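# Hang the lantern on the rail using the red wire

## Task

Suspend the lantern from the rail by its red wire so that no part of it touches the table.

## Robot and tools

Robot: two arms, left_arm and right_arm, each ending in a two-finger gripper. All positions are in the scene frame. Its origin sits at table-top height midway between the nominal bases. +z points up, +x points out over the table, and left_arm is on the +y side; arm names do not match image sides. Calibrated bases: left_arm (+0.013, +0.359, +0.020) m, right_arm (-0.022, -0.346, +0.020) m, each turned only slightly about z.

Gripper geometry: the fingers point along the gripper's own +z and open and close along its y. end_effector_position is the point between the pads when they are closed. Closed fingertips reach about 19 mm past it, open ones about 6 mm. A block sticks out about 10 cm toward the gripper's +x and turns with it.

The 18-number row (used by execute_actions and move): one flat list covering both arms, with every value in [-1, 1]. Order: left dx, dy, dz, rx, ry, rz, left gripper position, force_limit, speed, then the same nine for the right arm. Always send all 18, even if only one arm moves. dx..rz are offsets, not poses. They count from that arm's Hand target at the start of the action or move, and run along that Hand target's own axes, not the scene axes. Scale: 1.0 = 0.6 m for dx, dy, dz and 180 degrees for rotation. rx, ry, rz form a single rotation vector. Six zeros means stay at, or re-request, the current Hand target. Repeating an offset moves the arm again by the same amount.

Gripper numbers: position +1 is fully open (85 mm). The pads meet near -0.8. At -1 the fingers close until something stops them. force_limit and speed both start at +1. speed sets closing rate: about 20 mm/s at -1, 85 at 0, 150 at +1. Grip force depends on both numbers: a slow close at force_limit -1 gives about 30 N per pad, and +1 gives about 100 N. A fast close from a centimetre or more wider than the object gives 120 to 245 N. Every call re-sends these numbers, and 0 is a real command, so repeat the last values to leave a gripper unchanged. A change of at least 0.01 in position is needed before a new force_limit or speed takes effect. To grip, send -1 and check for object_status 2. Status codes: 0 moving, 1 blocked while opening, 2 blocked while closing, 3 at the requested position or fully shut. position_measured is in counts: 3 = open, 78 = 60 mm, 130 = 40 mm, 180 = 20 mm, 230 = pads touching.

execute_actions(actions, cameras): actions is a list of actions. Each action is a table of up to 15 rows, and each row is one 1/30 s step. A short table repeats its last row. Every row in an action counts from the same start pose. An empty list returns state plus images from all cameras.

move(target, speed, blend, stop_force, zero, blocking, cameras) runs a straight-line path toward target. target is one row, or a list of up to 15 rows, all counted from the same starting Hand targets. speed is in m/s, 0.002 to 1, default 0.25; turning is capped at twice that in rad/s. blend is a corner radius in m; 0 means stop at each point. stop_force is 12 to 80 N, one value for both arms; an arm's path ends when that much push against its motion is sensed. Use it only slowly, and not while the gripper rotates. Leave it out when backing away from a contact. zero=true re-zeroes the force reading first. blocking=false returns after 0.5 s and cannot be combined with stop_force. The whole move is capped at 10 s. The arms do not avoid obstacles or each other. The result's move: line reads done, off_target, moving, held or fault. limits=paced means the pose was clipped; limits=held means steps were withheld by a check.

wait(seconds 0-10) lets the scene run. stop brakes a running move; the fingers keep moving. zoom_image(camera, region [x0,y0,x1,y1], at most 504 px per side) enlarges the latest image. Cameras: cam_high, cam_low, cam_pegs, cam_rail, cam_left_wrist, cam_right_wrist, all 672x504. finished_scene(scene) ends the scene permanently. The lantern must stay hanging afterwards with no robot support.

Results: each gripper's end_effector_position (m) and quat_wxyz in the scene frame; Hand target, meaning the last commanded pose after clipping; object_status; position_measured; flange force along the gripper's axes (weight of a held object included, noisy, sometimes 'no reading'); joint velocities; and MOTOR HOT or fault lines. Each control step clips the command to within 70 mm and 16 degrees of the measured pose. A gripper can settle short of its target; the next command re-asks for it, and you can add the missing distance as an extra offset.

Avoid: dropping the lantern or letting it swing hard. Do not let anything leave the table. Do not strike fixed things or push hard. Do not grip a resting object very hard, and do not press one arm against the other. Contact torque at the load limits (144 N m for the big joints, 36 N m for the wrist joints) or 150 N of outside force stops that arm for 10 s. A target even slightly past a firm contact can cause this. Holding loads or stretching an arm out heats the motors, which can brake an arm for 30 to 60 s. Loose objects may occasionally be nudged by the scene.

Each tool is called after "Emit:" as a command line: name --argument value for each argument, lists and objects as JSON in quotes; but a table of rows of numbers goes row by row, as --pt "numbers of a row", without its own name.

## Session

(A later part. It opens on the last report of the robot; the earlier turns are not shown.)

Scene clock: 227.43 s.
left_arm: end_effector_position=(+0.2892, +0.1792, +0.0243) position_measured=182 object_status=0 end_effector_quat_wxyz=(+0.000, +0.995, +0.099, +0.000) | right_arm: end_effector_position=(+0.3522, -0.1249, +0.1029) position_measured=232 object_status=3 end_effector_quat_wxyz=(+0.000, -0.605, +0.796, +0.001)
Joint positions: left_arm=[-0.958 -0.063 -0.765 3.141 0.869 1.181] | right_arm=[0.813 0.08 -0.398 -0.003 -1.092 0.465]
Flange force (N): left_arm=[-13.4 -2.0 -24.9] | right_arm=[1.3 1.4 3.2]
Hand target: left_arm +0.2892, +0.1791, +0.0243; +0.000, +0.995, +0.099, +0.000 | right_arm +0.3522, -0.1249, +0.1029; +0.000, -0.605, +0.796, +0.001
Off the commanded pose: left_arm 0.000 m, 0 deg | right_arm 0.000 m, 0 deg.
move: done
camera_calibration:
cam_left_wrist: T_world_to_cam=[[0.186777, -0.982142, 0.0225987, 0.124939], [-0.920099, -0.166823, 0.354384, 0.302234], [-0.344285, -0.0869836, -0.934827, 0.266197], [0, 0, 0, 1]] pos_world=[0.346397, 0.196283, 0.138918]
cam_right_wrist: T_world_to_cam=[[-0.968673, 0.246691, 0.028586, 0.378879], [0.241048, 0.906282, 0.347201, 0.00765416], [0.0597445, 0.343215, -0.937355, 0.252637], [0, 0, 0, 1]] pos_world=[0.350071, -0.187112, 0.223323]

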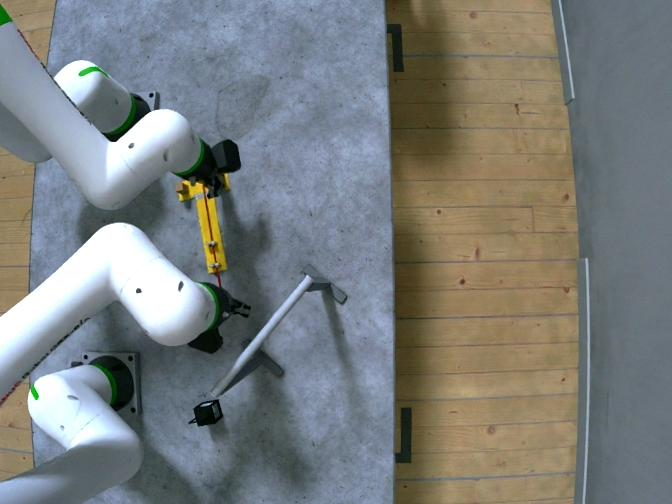

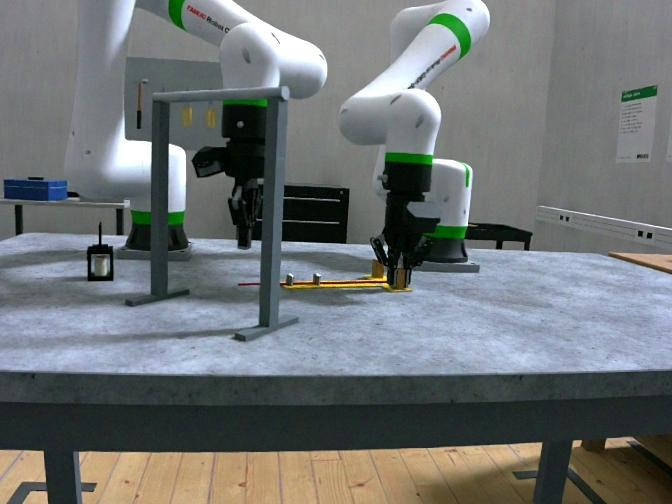

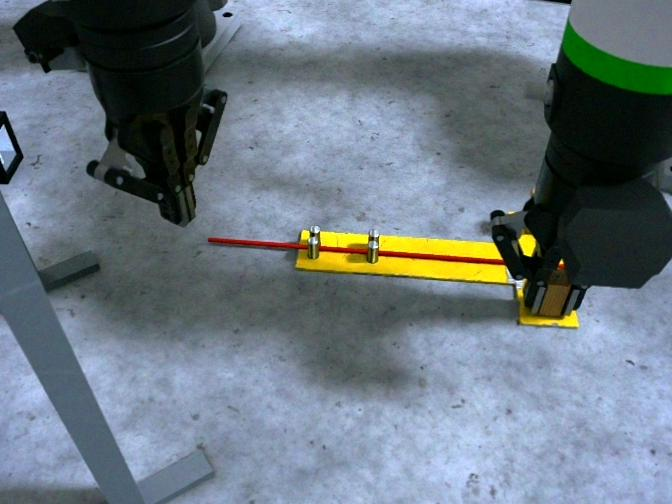

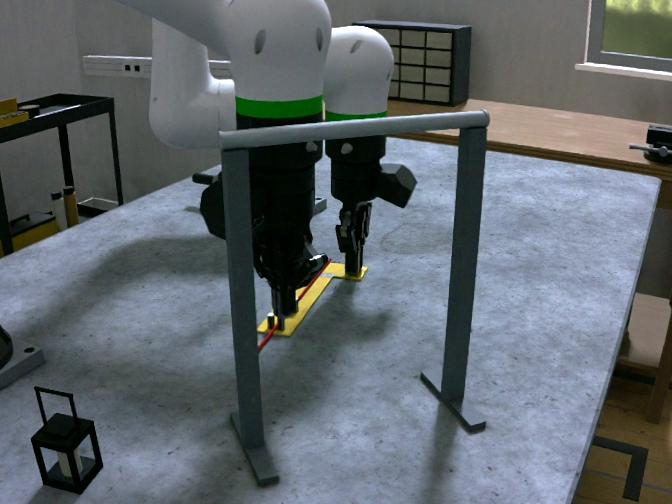

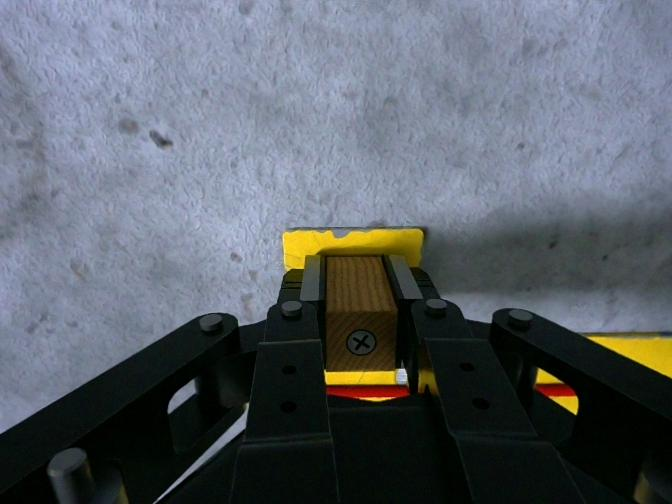

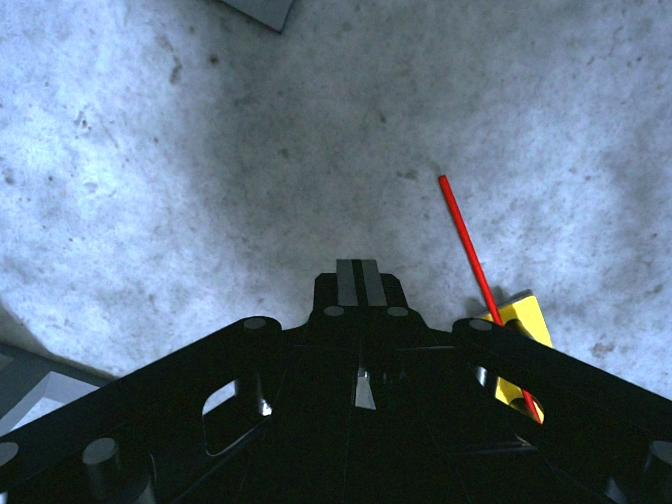

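Emit:
move --pt "0 0 0 0 0 0 -1 0.5 -1 -0.0315 0.04 0 0 0 -0.135 -1 -0.5 0" --pt "0 0 0 0 0 0 -1 0.5 -1 -0.0315 0.04 0.13 0 0 -0.135 -1 -0.5 0" --speed 0.1 --cameras '["cam_pegs","cam_right_wrist"]'

Scene clock: 245.37 s.
left_arm: end_effector_position=(+0.2892, +0.1791, +0.0243) position_measured=182 object_status=2 end_effector_quat_wxyz=(+0.000, +0.995, +0.099, +0.000) | right_arm: end_effector_position=(+0.3340, -0.1001, +0.0250) position_measured=232 object_status=3 end_effector_quat_wxyz=(+0.000, +0.759, -0.651, -0.001)
Joint positions: left_arm=[-0.958 -0.063 -0.765 3.141 0.869 1.181] | right_arm=[0.885 0.191 -0.488 -0.003 -0.892 0.818]
Flange force (N): left_arm=[-13.5 -2.1 -24.5] | right_arm=[0.0 0.8 3.2]
Hand target: left_arm +0.2892, +0.1791, +0.0243; +0.000, +0.995, +0.099, +0.000 | right_arm +0.3340, -0.1001, +0.0250; +0.000, +0.759, -0.651, -0.001
Off the commanded pose: left_arm 0.000 m, 0 deg | right_arm 0.000 m, 0 deg.
move: done
camera_calibration:
cam_right_wrist: T_world_to_cam=[[-0.984399, -0.173732, 0.0278551, 0.320531], [-0.153379, 0.92487, 0.347979, 0.150161], [-0.0862175, 0.338278, -0.937088, 0.220374], [0, 0, 0, 1]] pos_world=[0.357562, -0.157741, 0.145328]
Images, in order (width x height): cam_pegs 672x504, cam_right_wrist 672x504.

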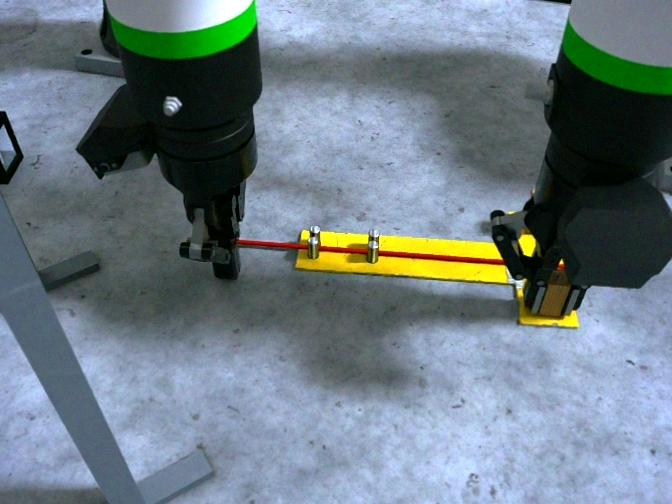

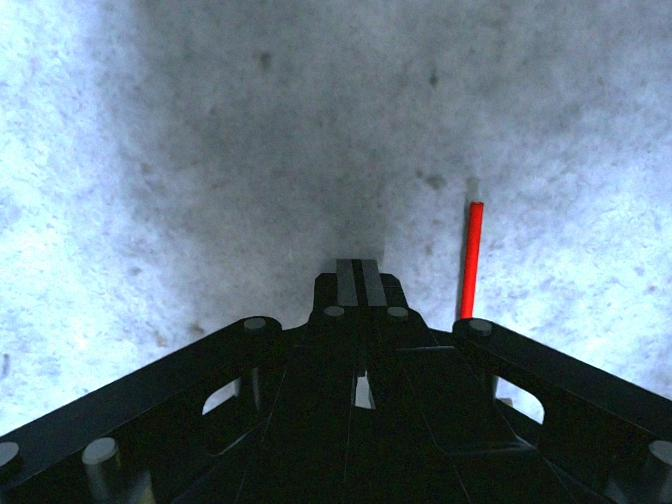

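Emit:
move --pt "0 0 0 0 0 0 -1 0.5 -1 0 0.03 0 0 0 0 -1 -0.5 0" --pt "0 0 0 0 0 0 -1 0.5 -1 0.0053 0.0623 0 0 0 0.0833 -1 -0.5 0" --pt "0 0 0 0 0 0 -1 0.5 -1 0.0023 0.095 0 0 0 0.1667 -1 -0.5 0" --speed 0.04 --blend 0.004 --cameras '["cam_pegs","cam_right_wrist","cam_left_wrist"]'

Scene clock: 258.37 s.
left_arm: end_effector_position=(+0.2892, +0.1791, +0.0243) position_measured=182 object_status=2 end_effector_quat_wxyz=(+0.000, +0.995, +0.099, +0.000) | right_arm: end_effector_position=(+0.2778, -0.1101, +0.0251) position_measured=232 object_status=3 end_effector_quat_wxyz=(+0.000, -0.565, +0.825, +0.001)
Joint positions: left_arm=[-0.958 -0.063 -0.765 3.141 0.869 1.181] | right_arm=[0.99 0.07 -0.627 -0.003 -0.872 0.19]
Flange force (N): left_arm=[-10.9 -0.7 -21.9] | right_arm=[1.4 0.4 2.2]
Hand target: left_arm +0.2892, +0.1791, +0.0243; +0.000, +0.995, +0.099, +0.000 | right_arm +0.2779, -0.1101, +0.0251; +0.000, -0.565, +0.825, +0.001
Off the commanded pose: left_arm 0.000 m, 0 deg | right_arm 0.000 m, 0 deg.
move: done
camera_calibration:
cam_left_wrist: T_world_to_cam=[[0.186812, -0.982134, 0.0226915, 0.124915], [-0.920081, -0.16682, 0.354432, 0.302256], [-0.344314, -0.0870903, -0.934806, 0.266131], [0, 0, 0, 1]] pos_world=[0.346397, 0.196283, 0.138818]
cam_right_wrist: T_world_to_cam=[[-0.939314, 0.341837, 0.0289193, 0.307797], [0.330142, 0.87782, 0.347043, 0.0113092], [0.093246, 0.33553, -0.937403, 0.168814], [0, 0, 0, 1]] pos_world=[0.269643, -0.171786, 0.145421]
Images, in order (width x height): cam_pegs 672x504, cam_left_wrist 672x504, cam_right_wrist 672x504.

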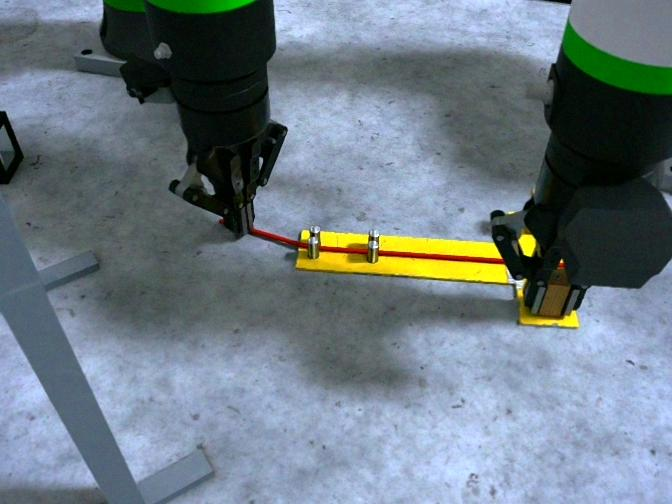

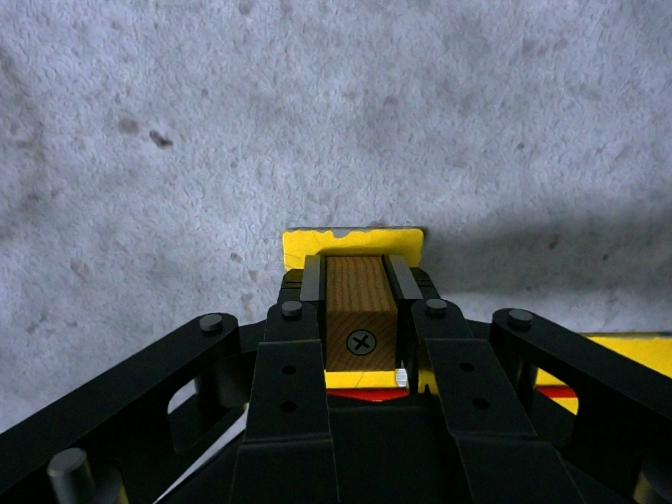

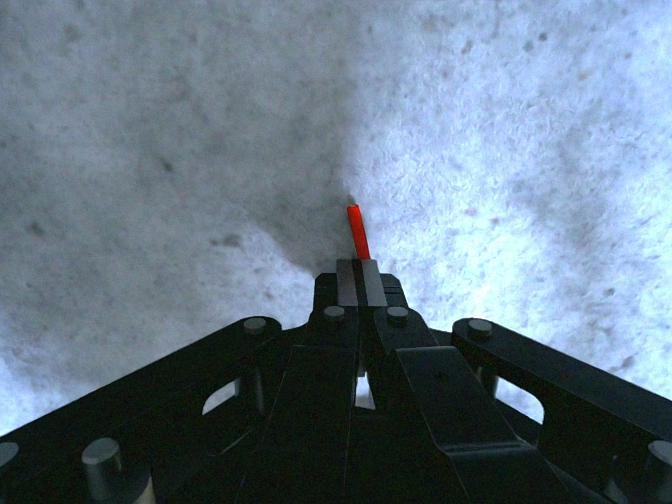

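Emit:
move --pt "0 0 0 0 0 0 -1 0.5 -1 0.0018 0.0452 0 0 0 0.083 -1 -0.5 0" --pt "0 0 0 0 0 0 -1 0.5 -1 -0.0045 0.0765 0 0 0 0.167 -1 -0.5 0" --pt "0 0 0 0 0 0 -1 0.5 -1 -0.0188 0.105 0 0 0 0.25 -1 -0.5 0" --pt "0 0 0 0 0 0 -1 0.5 -1 -0.04 0.129 0 0 0 0.333 -1 -0.5 0" --pt "0 0 0 0 0 0 -1 0.5 -1 -0.0665 0.146 0 0 0 0.417 -1 -0.5 0" --pt "0 0 0 0 0 0 -1 0.5 -1 -0.0968 0.157 0 0 0 0.5 -1 -0.5 0" --speed 0.06 --blend 0.004 --cameras '["cam_pegs","cam_right_wrist","cam_left_wrist","cam_high"]'

Scene clock: 281.00 s.
left_arm: end_effector_position=(+0.2892, +0.1791, +0.0243) position_measured=182 object_status=2 end_effector_quat_wxyz=(+0.000, +0.995, +0.099, +0.000) | right_arm: end_effector_position=(+0.2123, -0.0492, +0.0253) position_measured=232 object_status=3 end_effector_quat_wxyz=(-0.001, -0.001, +1.000, +0.001)
Joint positions: left_arm=[-0.958 -0.063 -0.765 3.141 0.869 1.181] | right_arm=[1.23 0.061 -0.636 -0.003 -0.872 -1.247]
Flange force (N): left_arm=[-10.7 -0.7 -22.0] | right_arm=[1.0 -1.5 2.7]
Hand target: left_arm +0.2892, +0.1791, +0.0243; +0.000, +0.995, +0.099, +0.000 | right_arm +0.2123, -0.0491, +0.0253; -0.001, -0.001, +1.000, +0.001 (not the last commanded pose)
Off the commanded pose: left_arm 0.000 m, 0 deg | right_arm 0.027 m, 21 deg.
move: off_target (right_arm; path cut at 10 s); path passed 4 of 6 targets
camera_calibration:
cam_left_wrist: T_world_to_cam=[[0.186812, -0.982134, 0.0226915, 0.124915], [-0.920081, -0.16682, 0.354432, 0.302256], [-0.344314, -0.0870903, -0.934806, 0.266131], [0, 0, 0, 1]] pos_world=[0.346397, 0.196283, 0.138818]
cam_right_wrist: T_world_to_cam=[[-0.0245618, 0.99929, 0.0285632, 0.0634879], [0.93878, 0.0132343, 0.344262, -0.192297], [0.343639, 0.0352703, -0.938439, 0.0867734], [0, 0, 0, 1]] pos_world=[0.152265, -0.0639585, 0.145818]
Images, in order (width x height): cam_high 672x504, cam_pegs 672x504, cam_left_wrist 672x504, cam_right_wrist 672x504.

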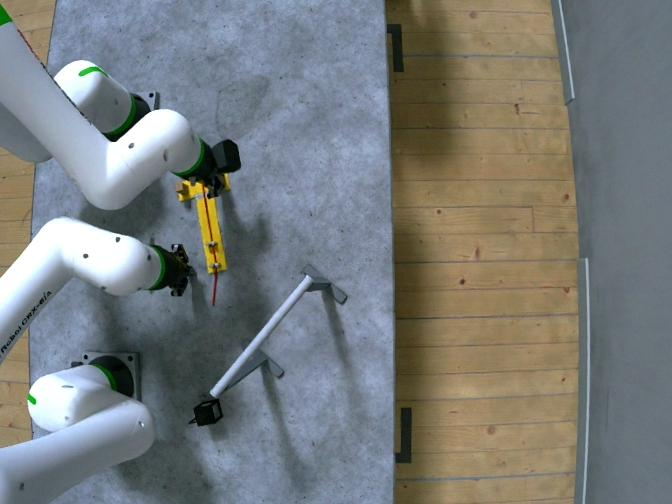

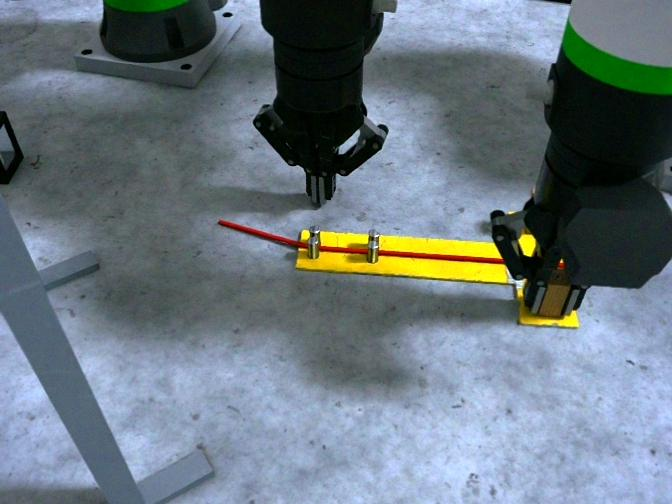

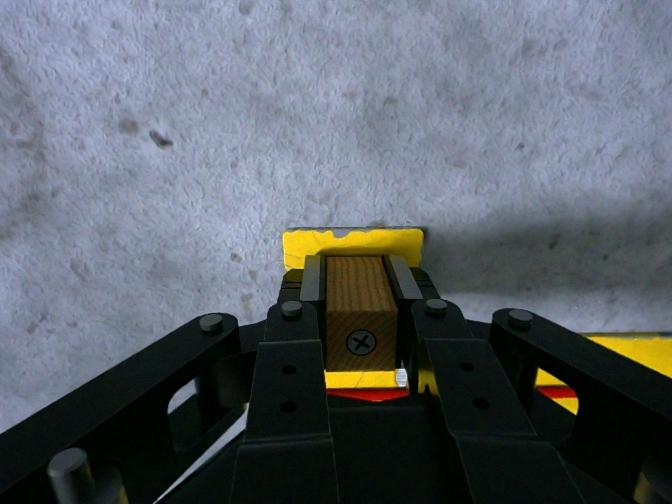

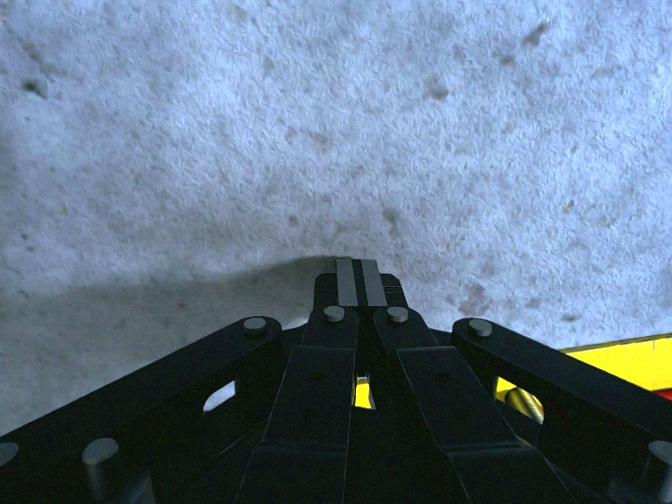

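Emit:
move --pt "0 0 0 0 0 0 -1 0.5 -1 0 0 -0.1 0 0 0 -1 -0.5 0" --pt "0 0 0 0 0 0 -1 0.5 -1 -0.147 -0.092 -0.1 0 0 -0.438 -1 -0.5 0" --pt "0 0 0 0 0 0 -1 0.5 -1 -0.147 -0.092 0.0065 0 0 -0.438 -1 -0.5 0" --speed '[0.15,0.3,0.06]' --blend 0.005 --cameras '["cam_pegs","cam_right_wrist","cam_low"]'

Emit:
zoom_image --camera "cam_low" --region '[220, 240, 430, 320]'

Emit:
zoom_image --camera "cam_pegs" --region '[180, 190, 400, 300]'

Scene clock: 294.43 s.
left_arm: end_effector_position=(+0.2892, +0.1791, +0.0243) position_measured=182 object_status=2 end_effector_quat_wxyz=(+0.000, +0.995, +0.099, +0.000) | right_arm: end_effector_position=(+0.3006, -0.1041, +0.0212) position_measured=232 object_status=3 end_effector_quat_wxyz=(+0.000, -0.636, +0.772, +0.001)
Joint positions: left_arm=[-0.958 -0.063 -0.765 3.141 0.869 1.181] | right_arm=[0.947 0.13 -0.572 -0.003 -0.868 0.411]
Flange force (N): left_arm=[-11.2 -1.0 -22.0] | right_arm=[1.1 1.2 2.6]
Hand target: left_arm +0.2892, +0.1791, +0.0243; +0.000, +0.995, +0.099, +0.000 | right_arm +0.3006, -0.1041, +0.0212; +0.000, -0.636, +0.772, +0.001
Off the commanded pose: left_arm 0.000 m, 0 deg | right_arm 0.000 m, 0 deg.
move: done
camera_calibration:
cam_right_wrist: T_world_to_cam=[[-0.985171, 0.169183, 0.028552, 0.32304], [0.16848, 0.922448, 0.347425, 0.0530676], [0.0324406, 0.347084, -0.937273, 0.180506], [0, 0, 0, 1]] pos_world=[0.303454, -0.166256, 0.141523]
Images, in order (width x height): cam_low 672x504, cam_pegs 672x504, cam_right_wrist 672x504.

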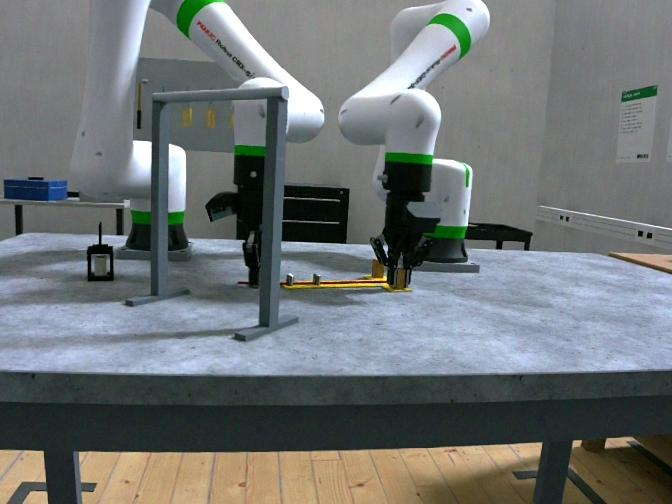

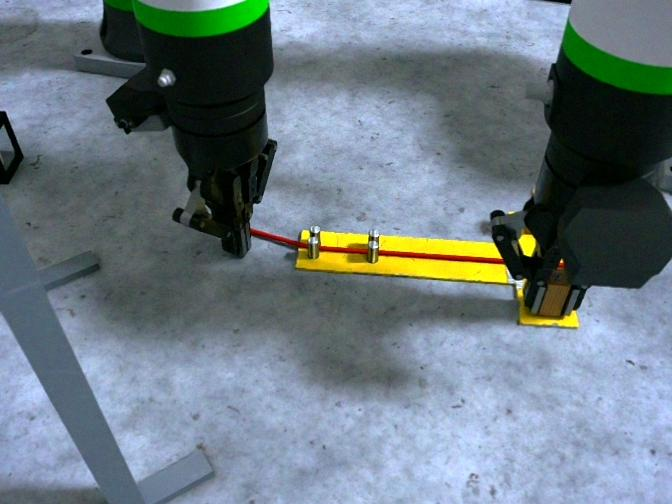

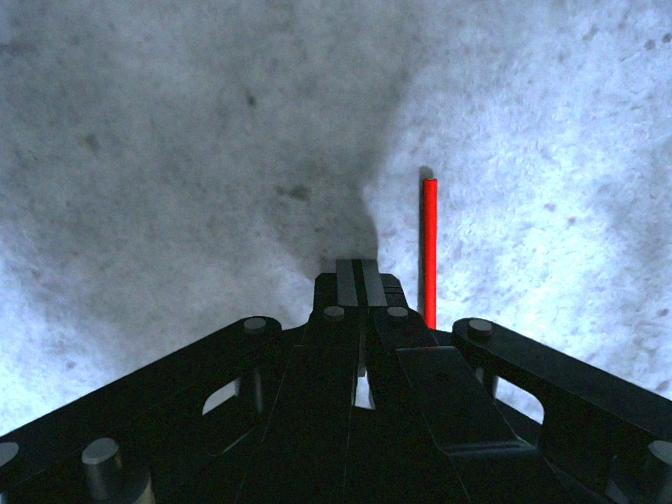

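Scaled by 2.400 from the camera's 672x504 image, which has a finer 960x720 frame.

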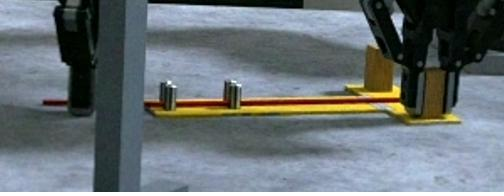

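Scaled by 2.291 from the camera's 672x504 image, which has a finer 960x720 frame.

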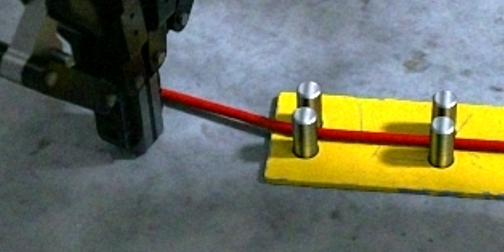

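Emit:
move --pt "0 0 0 0 0 0 -1 0.5 -1 -0.0045 0.028 0 0 0 0 -1 -0.5 0" --pt "0 0 0 0 0 0 -1 0.5 -1 -0.005 0.0738 0 0 0 0.139 -1 -0.5 0" --pt "0 0 0 0 0 0 -1 0.5 -1 -0.0147 0.0997 0 0 0 0.222 -1 -0.5 0" --speed 0.05 --blend 0.004 --cameras '["cam_pegs","cam_right_wrist","cam_high"]'

Scene clock: 312.30 s.
left_arm: end_effector_position=(+0.2892, +0.1791, +0.0243) position_measured=182 object_status=2 end_effector_quat_wxyz=(+0.000, +0.995, +0.099, +0.000) | right_arm: end_effector_position=(+0.2436, -0.0840, +0.0213) position_measured=232 object_status=3 end_effector_quat_wxyz=(+0.000, -0.334, +0.942, +0.001)
Joint positions: left_arm=[-0.958 -0.063 -0.765 3.141 0.869 1.181] | right_arm=[1.11 0.057 -0.653 -0.003 -0.859 -0.449]
Flange force (N): left_arm=[-11.7 -3.7 -23.4] | right_arm=[-0.2 -4.6 2.7]
Hand target: left_arm +0.2892, +0.1791, +0.0243; +0.000, +0.995, +0.099, +0.000 | right_arm +0.2436, -0.0840, +0.0213; +0.000, -0.334, +0.942, +0.001
Off the commanded pose: left_arm 0.000 m, 0 deg | right_arm 0.000 m, 0 deg.
move: done
camera_calibration:
cam_right_wrist: T_world_to_cam=[[-0.646393, 0.762446, 0.0291887, 0.230772], [0.722214, 0.599048, 0.345758, -0.117834], [0.246136, 0.244576, -0.93787, 0.114847], [0, 0, 0, 1]] pos_world=[0.206003, -0.133452, 0.141717]
Images, in order (width x height): cam_high 672x504, cam_pegs 672x504, cam_right_wrist 672x504.

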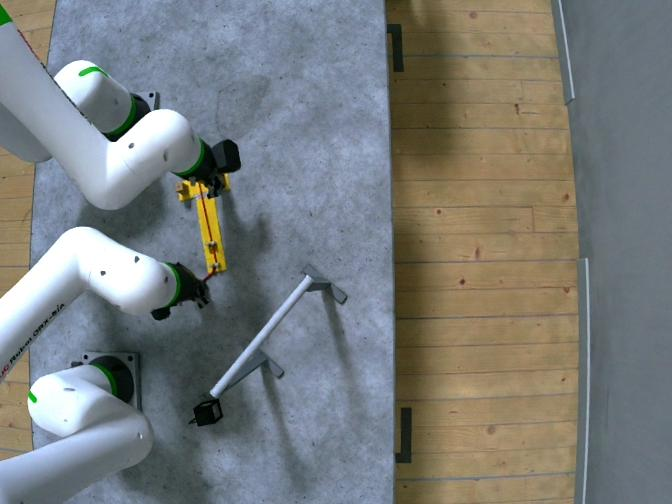

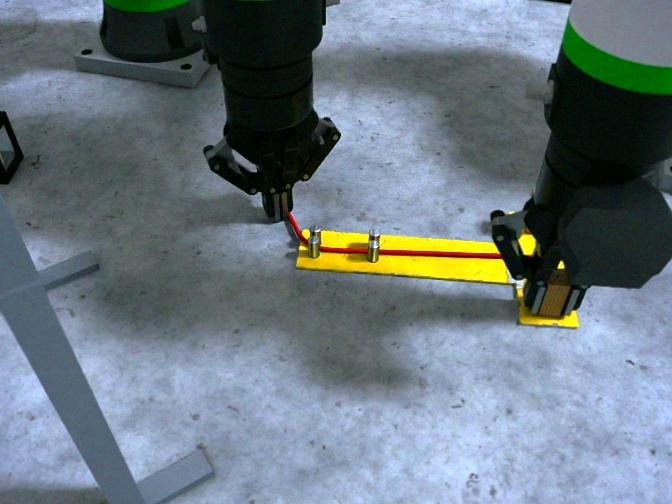

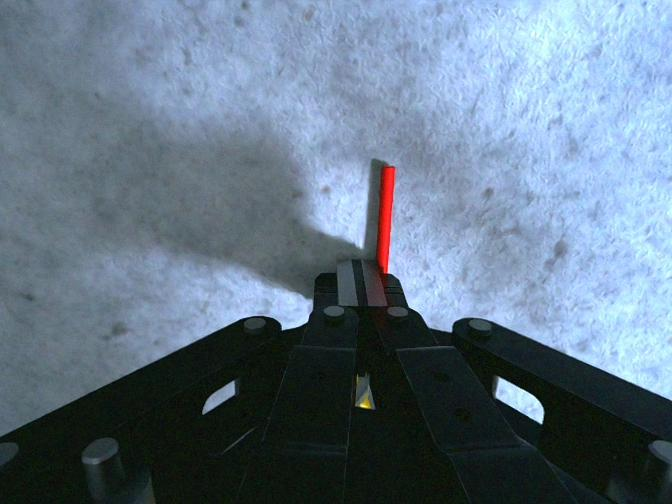

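Emit:
move --pt "0 0 0 0 0 0 -1 0.5 -1 -0.0005 0.0457 0 0 0 0.139 -1 -0.5 0" --pt "0 0 0 0 0 0 -1 0.5 -1 -0.0203 0.087 0 0 0 0.278 -1 -0.5 0" --pt "0 0 0 0 0 0 -1 0.5 -1 -0.0477 0.1115 0 0 0 0.389 -1 -0.5 0" --speed 0.08 --blend 0.004 --cameras '["cam_pegs","cam_right_wrist","cam_high"]'

Scene clock: 327.03 s.
left_arm: end_effector_position=(+0.2892, +0.1791, +0.0243) position_measured=182 object_status=2 end_effector_quat_wxyz=(+0.000, +0.995, +0.099, +0.000) | right_arm: end_effector_position=(+0.2223, -0.0221, +0.0215) position_measured=232 object_status=3 end_effector_quat_wxyz=(-0.001, +0.204, +0.979, +0.001)
Joint positions: left_arm=[-0.958 -0.063 -0.765 3.141 0.869 1.181] | right_arm=[1.227 0.135 -0.566 -0.003 -0.869 -1.658]
Flange force (N): left_arm=[-7.2 -8.0 -21.6] | right_arm=[0.3 -5.6 0.8]
Hand target: left_arm +0.2892, +0.1791, +0.0243; +0.000, +0.995, +0.099, +0.000 | right_arm +0.2224, -0.0221, +0.0215; -0.001, +0.204, +0.979, +0.001 (not the last commanded pose)
Off the commanded pose: left_arm 0.000 m, 0 deg | right_arm 0.008 m, 7 deg.
move: held (right_arm; a check stopped the path); path passed 2 of 3 targets; limits=held
pose unreachable (right arm): on one or more control steps of this call, first in action 0 (counted from 0), this arm could not follow its commanded pose, so it was not sent that pose on those steps. It may still have moved: this result reports where it is.
cause: moving toward the commanded pose would bring a part of the arm too close to another arm (a part of this arm just beyond joint 4 (forearm roll) and a part of the left arm just beyond its joint 4 (forearm roll), 4 mm apart when this arm was first held).
camera_calibration:
cam_right_wrist: T_world_to_cam=[[0.378908, 0.925021, 0.0276677, -0.0544749], [0.865473, -0.364786, 0.343349, -0.192778], [0.327698, -0.106152, -0.9388, 0.0792764], [0, 0, 0, 1]] pos_world=[0.161506, -0.0115168, 0.142122]
Images, in order (width x height): cam_high 672x504, cam_pegs 672x504, cam_right_wrist 672x504.

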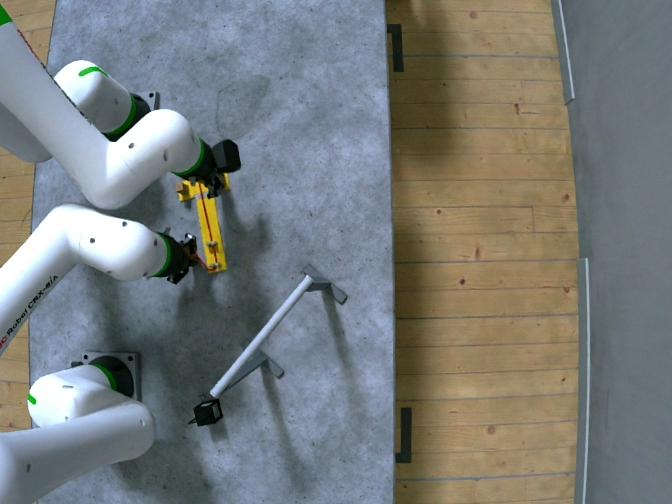

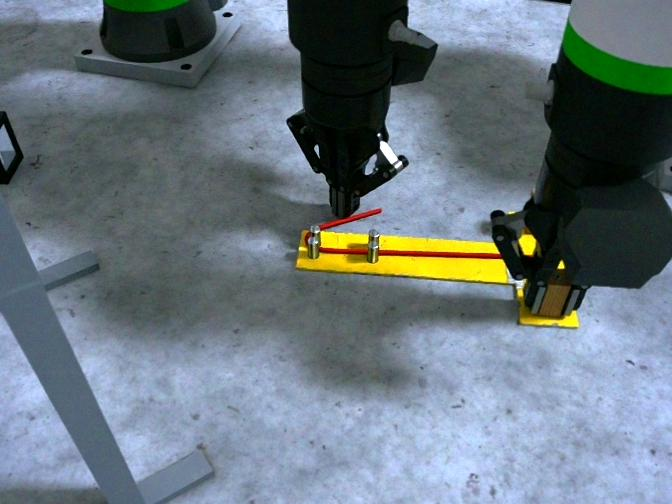

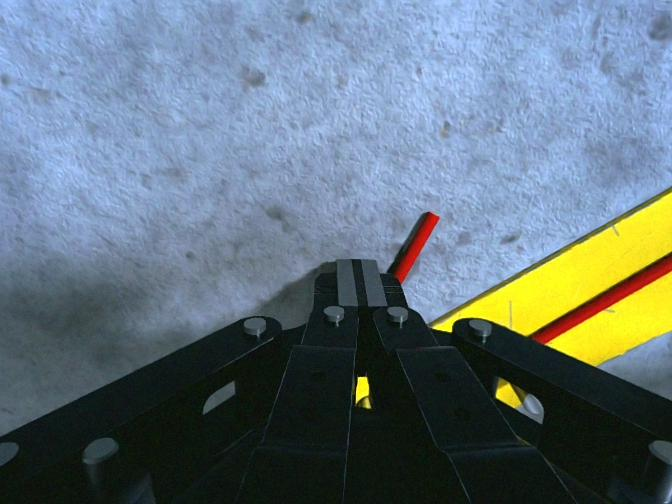

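Emit:
move --pt "0 0 0 0 0 0 -1 0.5 -1 0 -0.06 0 0 0 0 -1 -0.5 0" --pt "0 0 0 0 0 0 -1 0.5 -1 0 -0.1 -0.3 0 0 0 -1 -0.5 0" --speed 0.1 --blend 0.01 --cameras '["cam_pegs","cam_right_wrist","cam_high"]'

Emit:
zoom_image --camera "cam_pegs" --region '[260, 180, 600, 340]'

Scene clock: 336.53 s.
left_arm: end_effector_position=(+0.2892, +0.1791, +0.0243) position_measured=182 object_status=2 end_effector_quat_wxyz=(+0.000, +0.995, +0.099, +0.000) | right_arm: end_effector_position=(+0.1988, -0.0776, +0.2014) position_measured=232 object_status=3 end_effector_quat_wxyz=(-0.001, +0.204, +0.979, +0.001)
Joint positions: left_arm=[-0.958 -0.063 -0.765 3.141 0.869 1.181] | right_arm=[1.242 -0.244 -0.452 -0.002 -1.361 -1.674]
Flange force (N): left_arm=[-8.0 -3.5 -20.0] | right_arm=[0.6 -1.7 4.0]
Hand target: left_arm +0.2892, +0.1791, +0.0243; +0.000, +0.995, +0.099, +0.000 | right_arm +0.1988, -0.0775, +0.2014; -0.001, +0.204, +0.979, +0.001
Off the commanded pose: left_arm 0.000 m, 0 deg | right_arm 0.000 m, 0 deg.
move: done
camera_calibration:
cam_right_wrist: T_world_to_cam=[[0.379005, 0.924978, 0.0277488, 0.000656301], [0.865384, -0.36489, 0.343461, -0.254447], [0.32782, -0.10616, -0.938757, 0.249955], [0, 0, 0, 1]] pos_world=[0.138005, -0.0669168, 0.322022]
Images, in order (width x height): cam_high 672x504, cam_pegs 672x504, cam_right_wrist 672x504.

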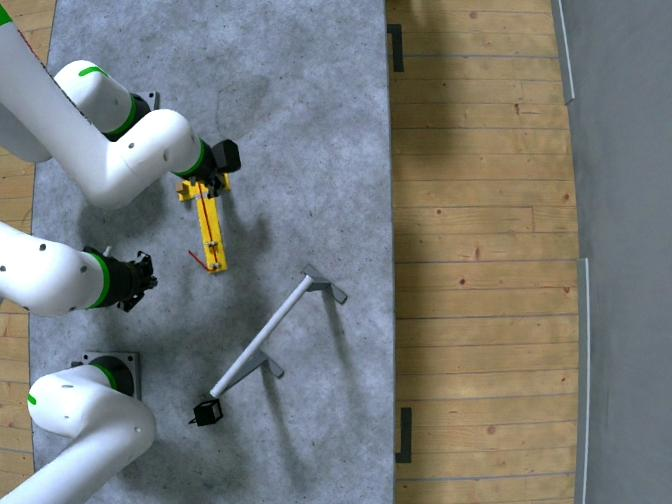

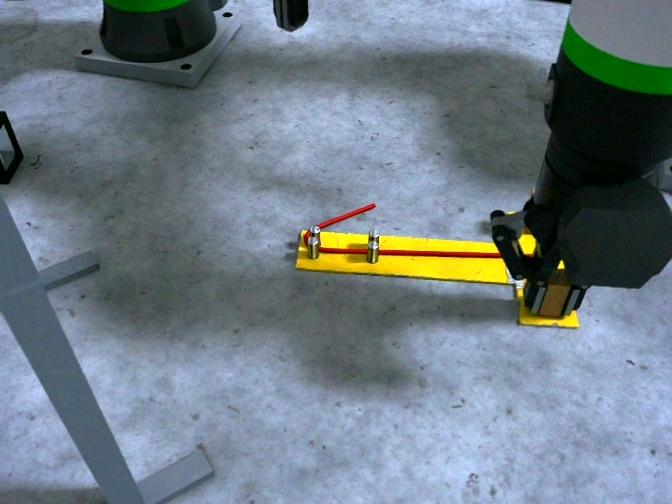

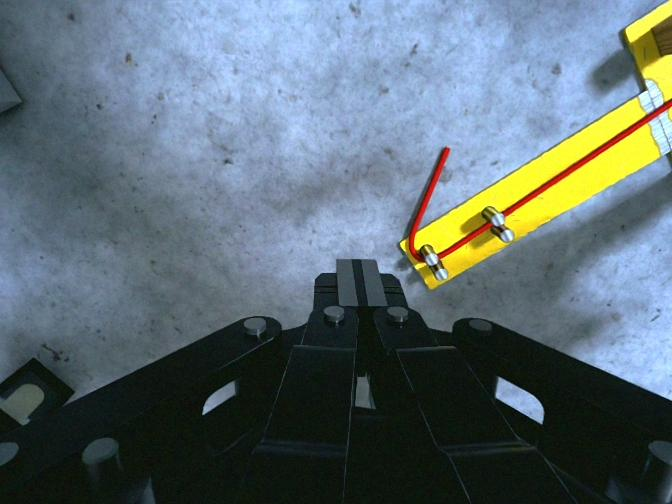

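Scaled by 1.482 from the camera's 672x504 image, which has a finer 960x720 frame.

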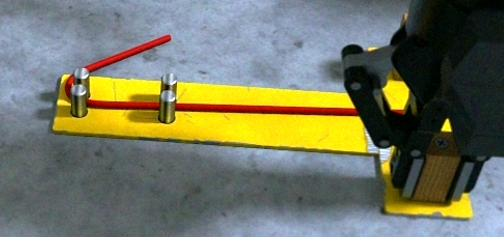

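Emit:
move --target '[0,0,0,0,0,0,1,0.5,0,-0.03,-0.25,-0.15,0,0,0,-1,-0.5,0]'

Emit:
move --pt "0 0 -0.25 0 0 0 1 0.5 0 0 0 0 0 0 0 -1 -0.5 0" --pt "0 0 -0.25 0 0 -0.4855 1 0.5 0 0 0 0 0 0 0 -1 -0.5 0" --cameras '["all"]'

Scene clock: 360.63 s.
left_arm: end_effector_position=(+0.2892, +0.1791, +0.0243) position_measured=3 object_status=3 end_effector_quat_wxyz=(+0.000, +0.995, +0.099, +0.000) | right_arm: end_effector_position=(+0.1555, -0.2224, +0.2911) position_measured=232 object_status=3 end_effector_quat_wxyz=(-0.001, +0.204, +0.979, +0.001)
Joint positions: left_arm=[-0.958 -0.063 -0.765 3.141 0.869 1.181] | right_arm=[1.227 -0.659 -0.484 -0.003 -1.744 -1.66]
Flange force (N): left_arm=[-9.3 -1.2 2.4] | right_arm=[0.6 0.0 4.2]
Hand target: left_arm +0.2892, +0.1791, +0.0243; +0.000, +0.995, +0.099, +0.000 | right_arm +0.1556, -0.2225, +0.2912; -0.001, +0.204, +0.979, +0.001
Off the commanded pose: left_arm 0.000 m, 0 deg | right_arm 0.000 m, 0 deg.
move: done

Scene clock: 365.07 s.
left_arm: end_effector_position=(+0.2892, +0.1792, +0.1743) position_measured=3 object_status=3 end_effector_quat_wxyz=(+0.000, +0.651, +0.759, +0.000) | right_arm: end_effector_position=(+0.1556, -0.2225, +0.2912) position_measured=232 object_status=3 end_effector_quat_wxyz=(-0.001, +0.204, +0.979, +0.001)
Joint positions: left_arm=[-0.958 -0.278 -0.543 3.141 1.306 2.706] | right_arm=[1.227 -0.659 -0.484 -0.002 -1.744 -1.661]
Flange force (N): left_arm=[-0.4 -7.1 3.9] | right_arm=[1.4 -1.3 4.8]
Hand target: left_arm +0.2892, +0.1792, +0.1743; +0.000, +0.651, +0.759, +0.000 | right_arm +0.1556, -0.2225, +0.2912; -0.001, +0.204, +0.979, +0.001
Off the commanded pose: left_arm 0.000 m, 0 deg | right_arm 0.000 m, 0 deg.
move: done
camera_calibration:
cam_left_wrist: T_world_to_cam=[[0.989617, 0.141926, 0.0226879, -0.311957], [0.124754, -0.92659, 0.354778, 0.0830573], [0.0713746, -0.348264, -0.934675, 0.332958], [0, 0, 0, 1]] pos_world=[0.274592, 0.237192, 0.288818]
cam_right_wrist: T_world_to_cam=[[0.378958, 0.924997, 0.0277863, 0.148563], [0.865449, -0.364875, 0.343314, -0.300686], [0.327703, -0.106054, -0.93881, 0.332996], [0, 0, 0, 1]] pos_world=[0.0948059, -0.211817, 0.411721]

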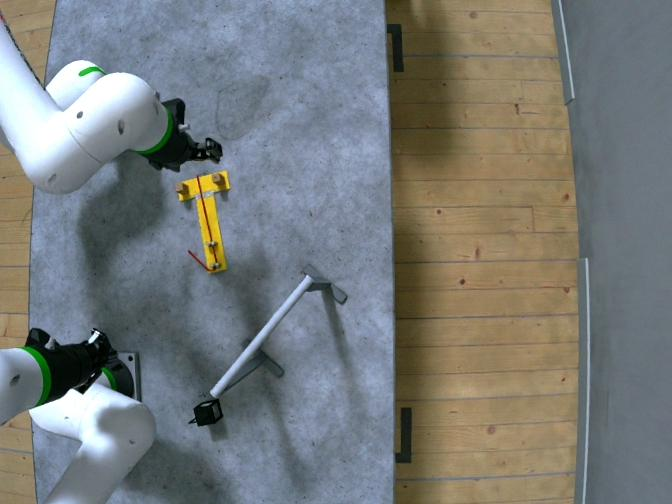

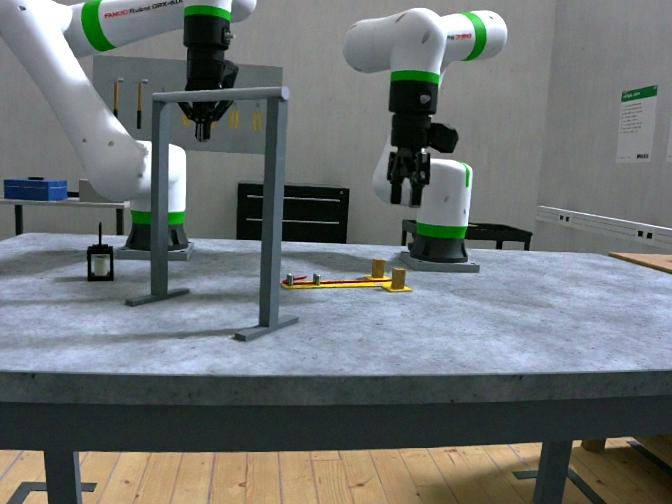

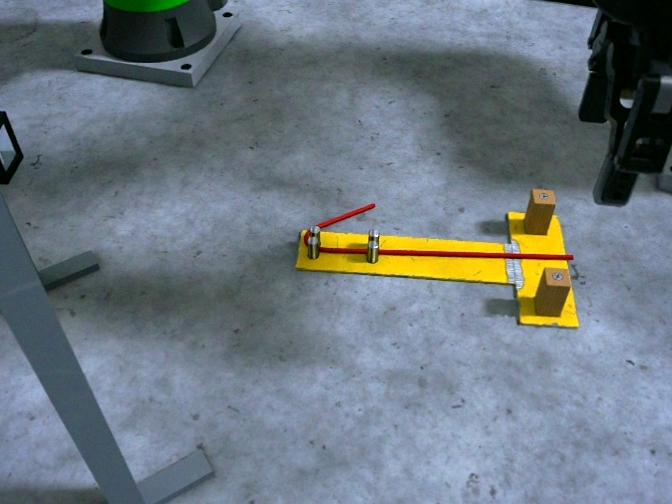

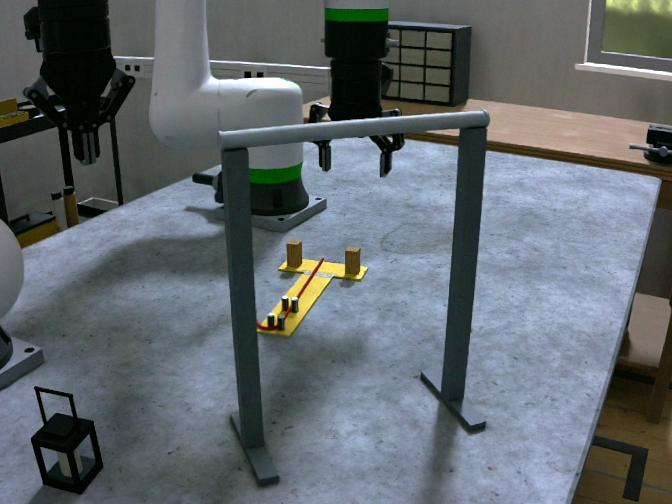

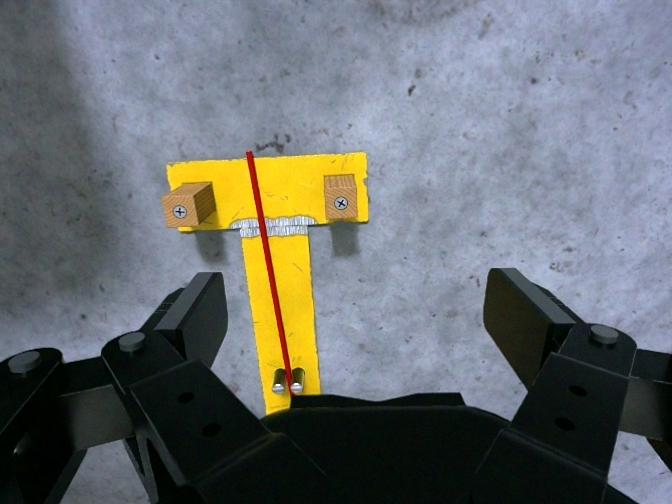

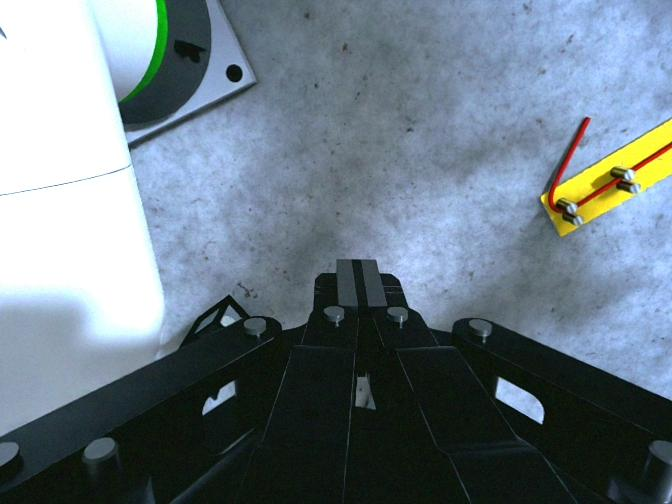

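Emit:
move --pt "-0.2287 -0.065 0 0 0 -0.03 -0.2 0.5 0 0 0 0 0 0 0 -1 -0.5 0" --pt "-0.2287 -0.065 0.17 0 0 -0.03 -0.2 0.5 0 0 0 0 0 0 0 -1 -0.5 0" --cameras '["cam_left_wrist","cam_pegs","cam_high","cam_right_wrist"]'

Scene clock: 387.53 s.
left_arm: end_effector_position=(+0.2714, +0.0375, +0.0723) position_measured=154 object_status=3 end_effector_quat_wxyz=(+0.000, +0.615, +0.789, +0.000) | right_arm: end_effector_position=(+0.1556, -0.2225, +0.2912) position_measured=232 object_status=3 end_effector_quat_wxyz=(-0.001, +0.204, +0.979, +0.001)
Joint positions: left_arm=[-1.19 0.067 -0.496 3.141 1.008 3.032] | right_arm=[1.227 -0.659 -0.484 -0.002 -1.744 -1.661]
Flange force (N): left_arm=[3.0 -6.1 3.2] | right_arm=[1.5 -1.5 4.4]
Hand target: left_arm +0.2715, +0.0376, +0.0723; +0.000, +0.615, +0.789, +0.000 | right_arm +0.1556, -0.2225, +0.2912; -0.001, +0.204, +0.979, +0.001
Off the commanded pose: left_arm 0.000 m, 0 deg | right_arm 0.000 m, 0 deg.
move: done
camera_calibration:
cam_left_wrist: T_world_to_cam=[[0.971869, 0.234423, 0.0227225, -0.270725], [0.211372, -0.910703, 0.354883, -0.0339778], [0.103886, -0.340097, -0.934635, 0.180508], [0, 0, 0, 1]] pos_world=[0.251539, 0.0939105, 0.186918]
cam_right_wrist: T_world_to_cam=[[0.378958, 0.924997, 0.0277863, 0.148563], [0.865449, -0.364875, 0.343314, -0.300686], [0.327703, -0.106054, -0.93881, 0.332996], [0, 0, 0, 1]] pos_world=[0.0948059, -0.211817, 0.411721]
Images, in order (width x height): cam_high 672x504, cam_pegs 672x504, cam_left_wrist 672x504, cam_right_wrist 672x504.

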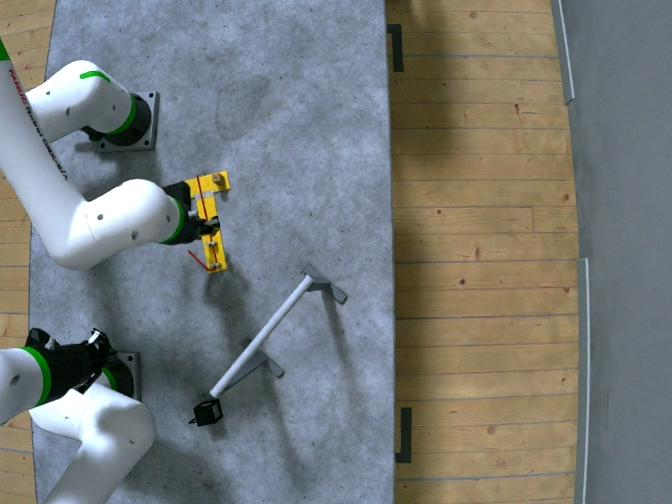

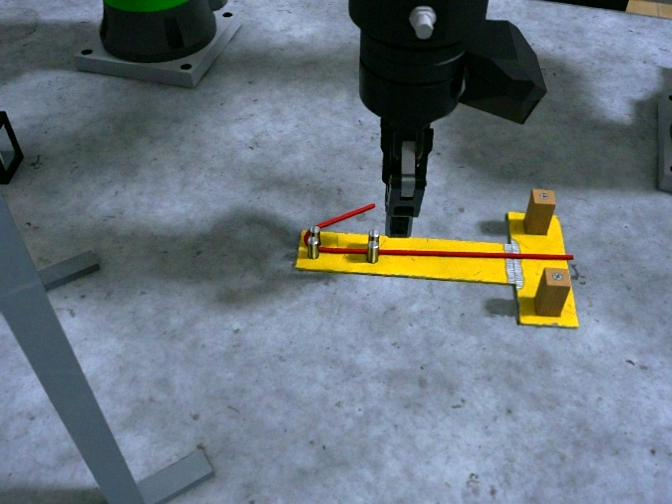

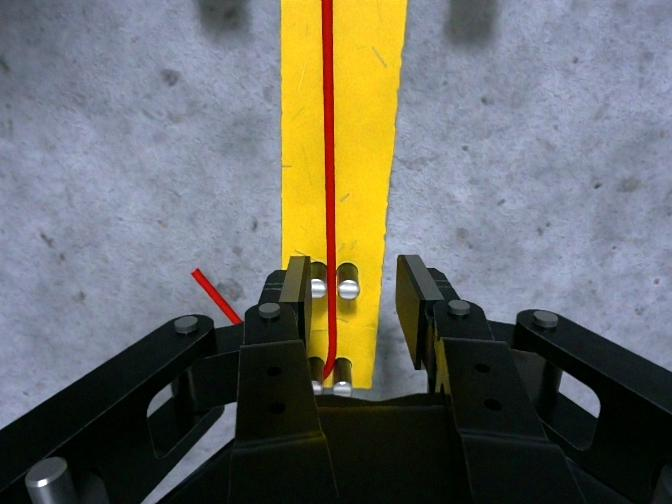

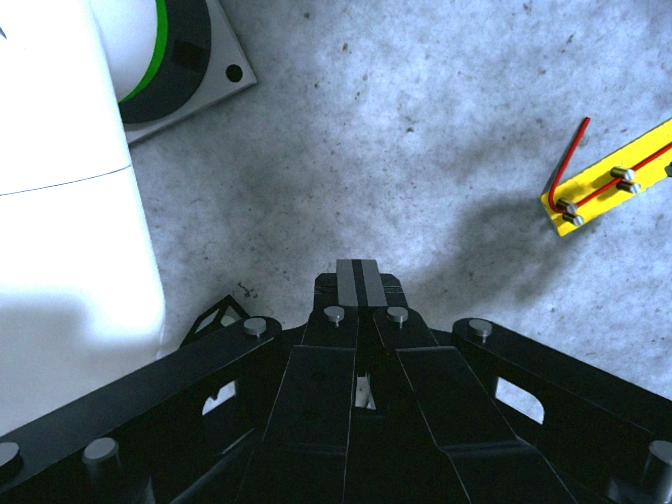

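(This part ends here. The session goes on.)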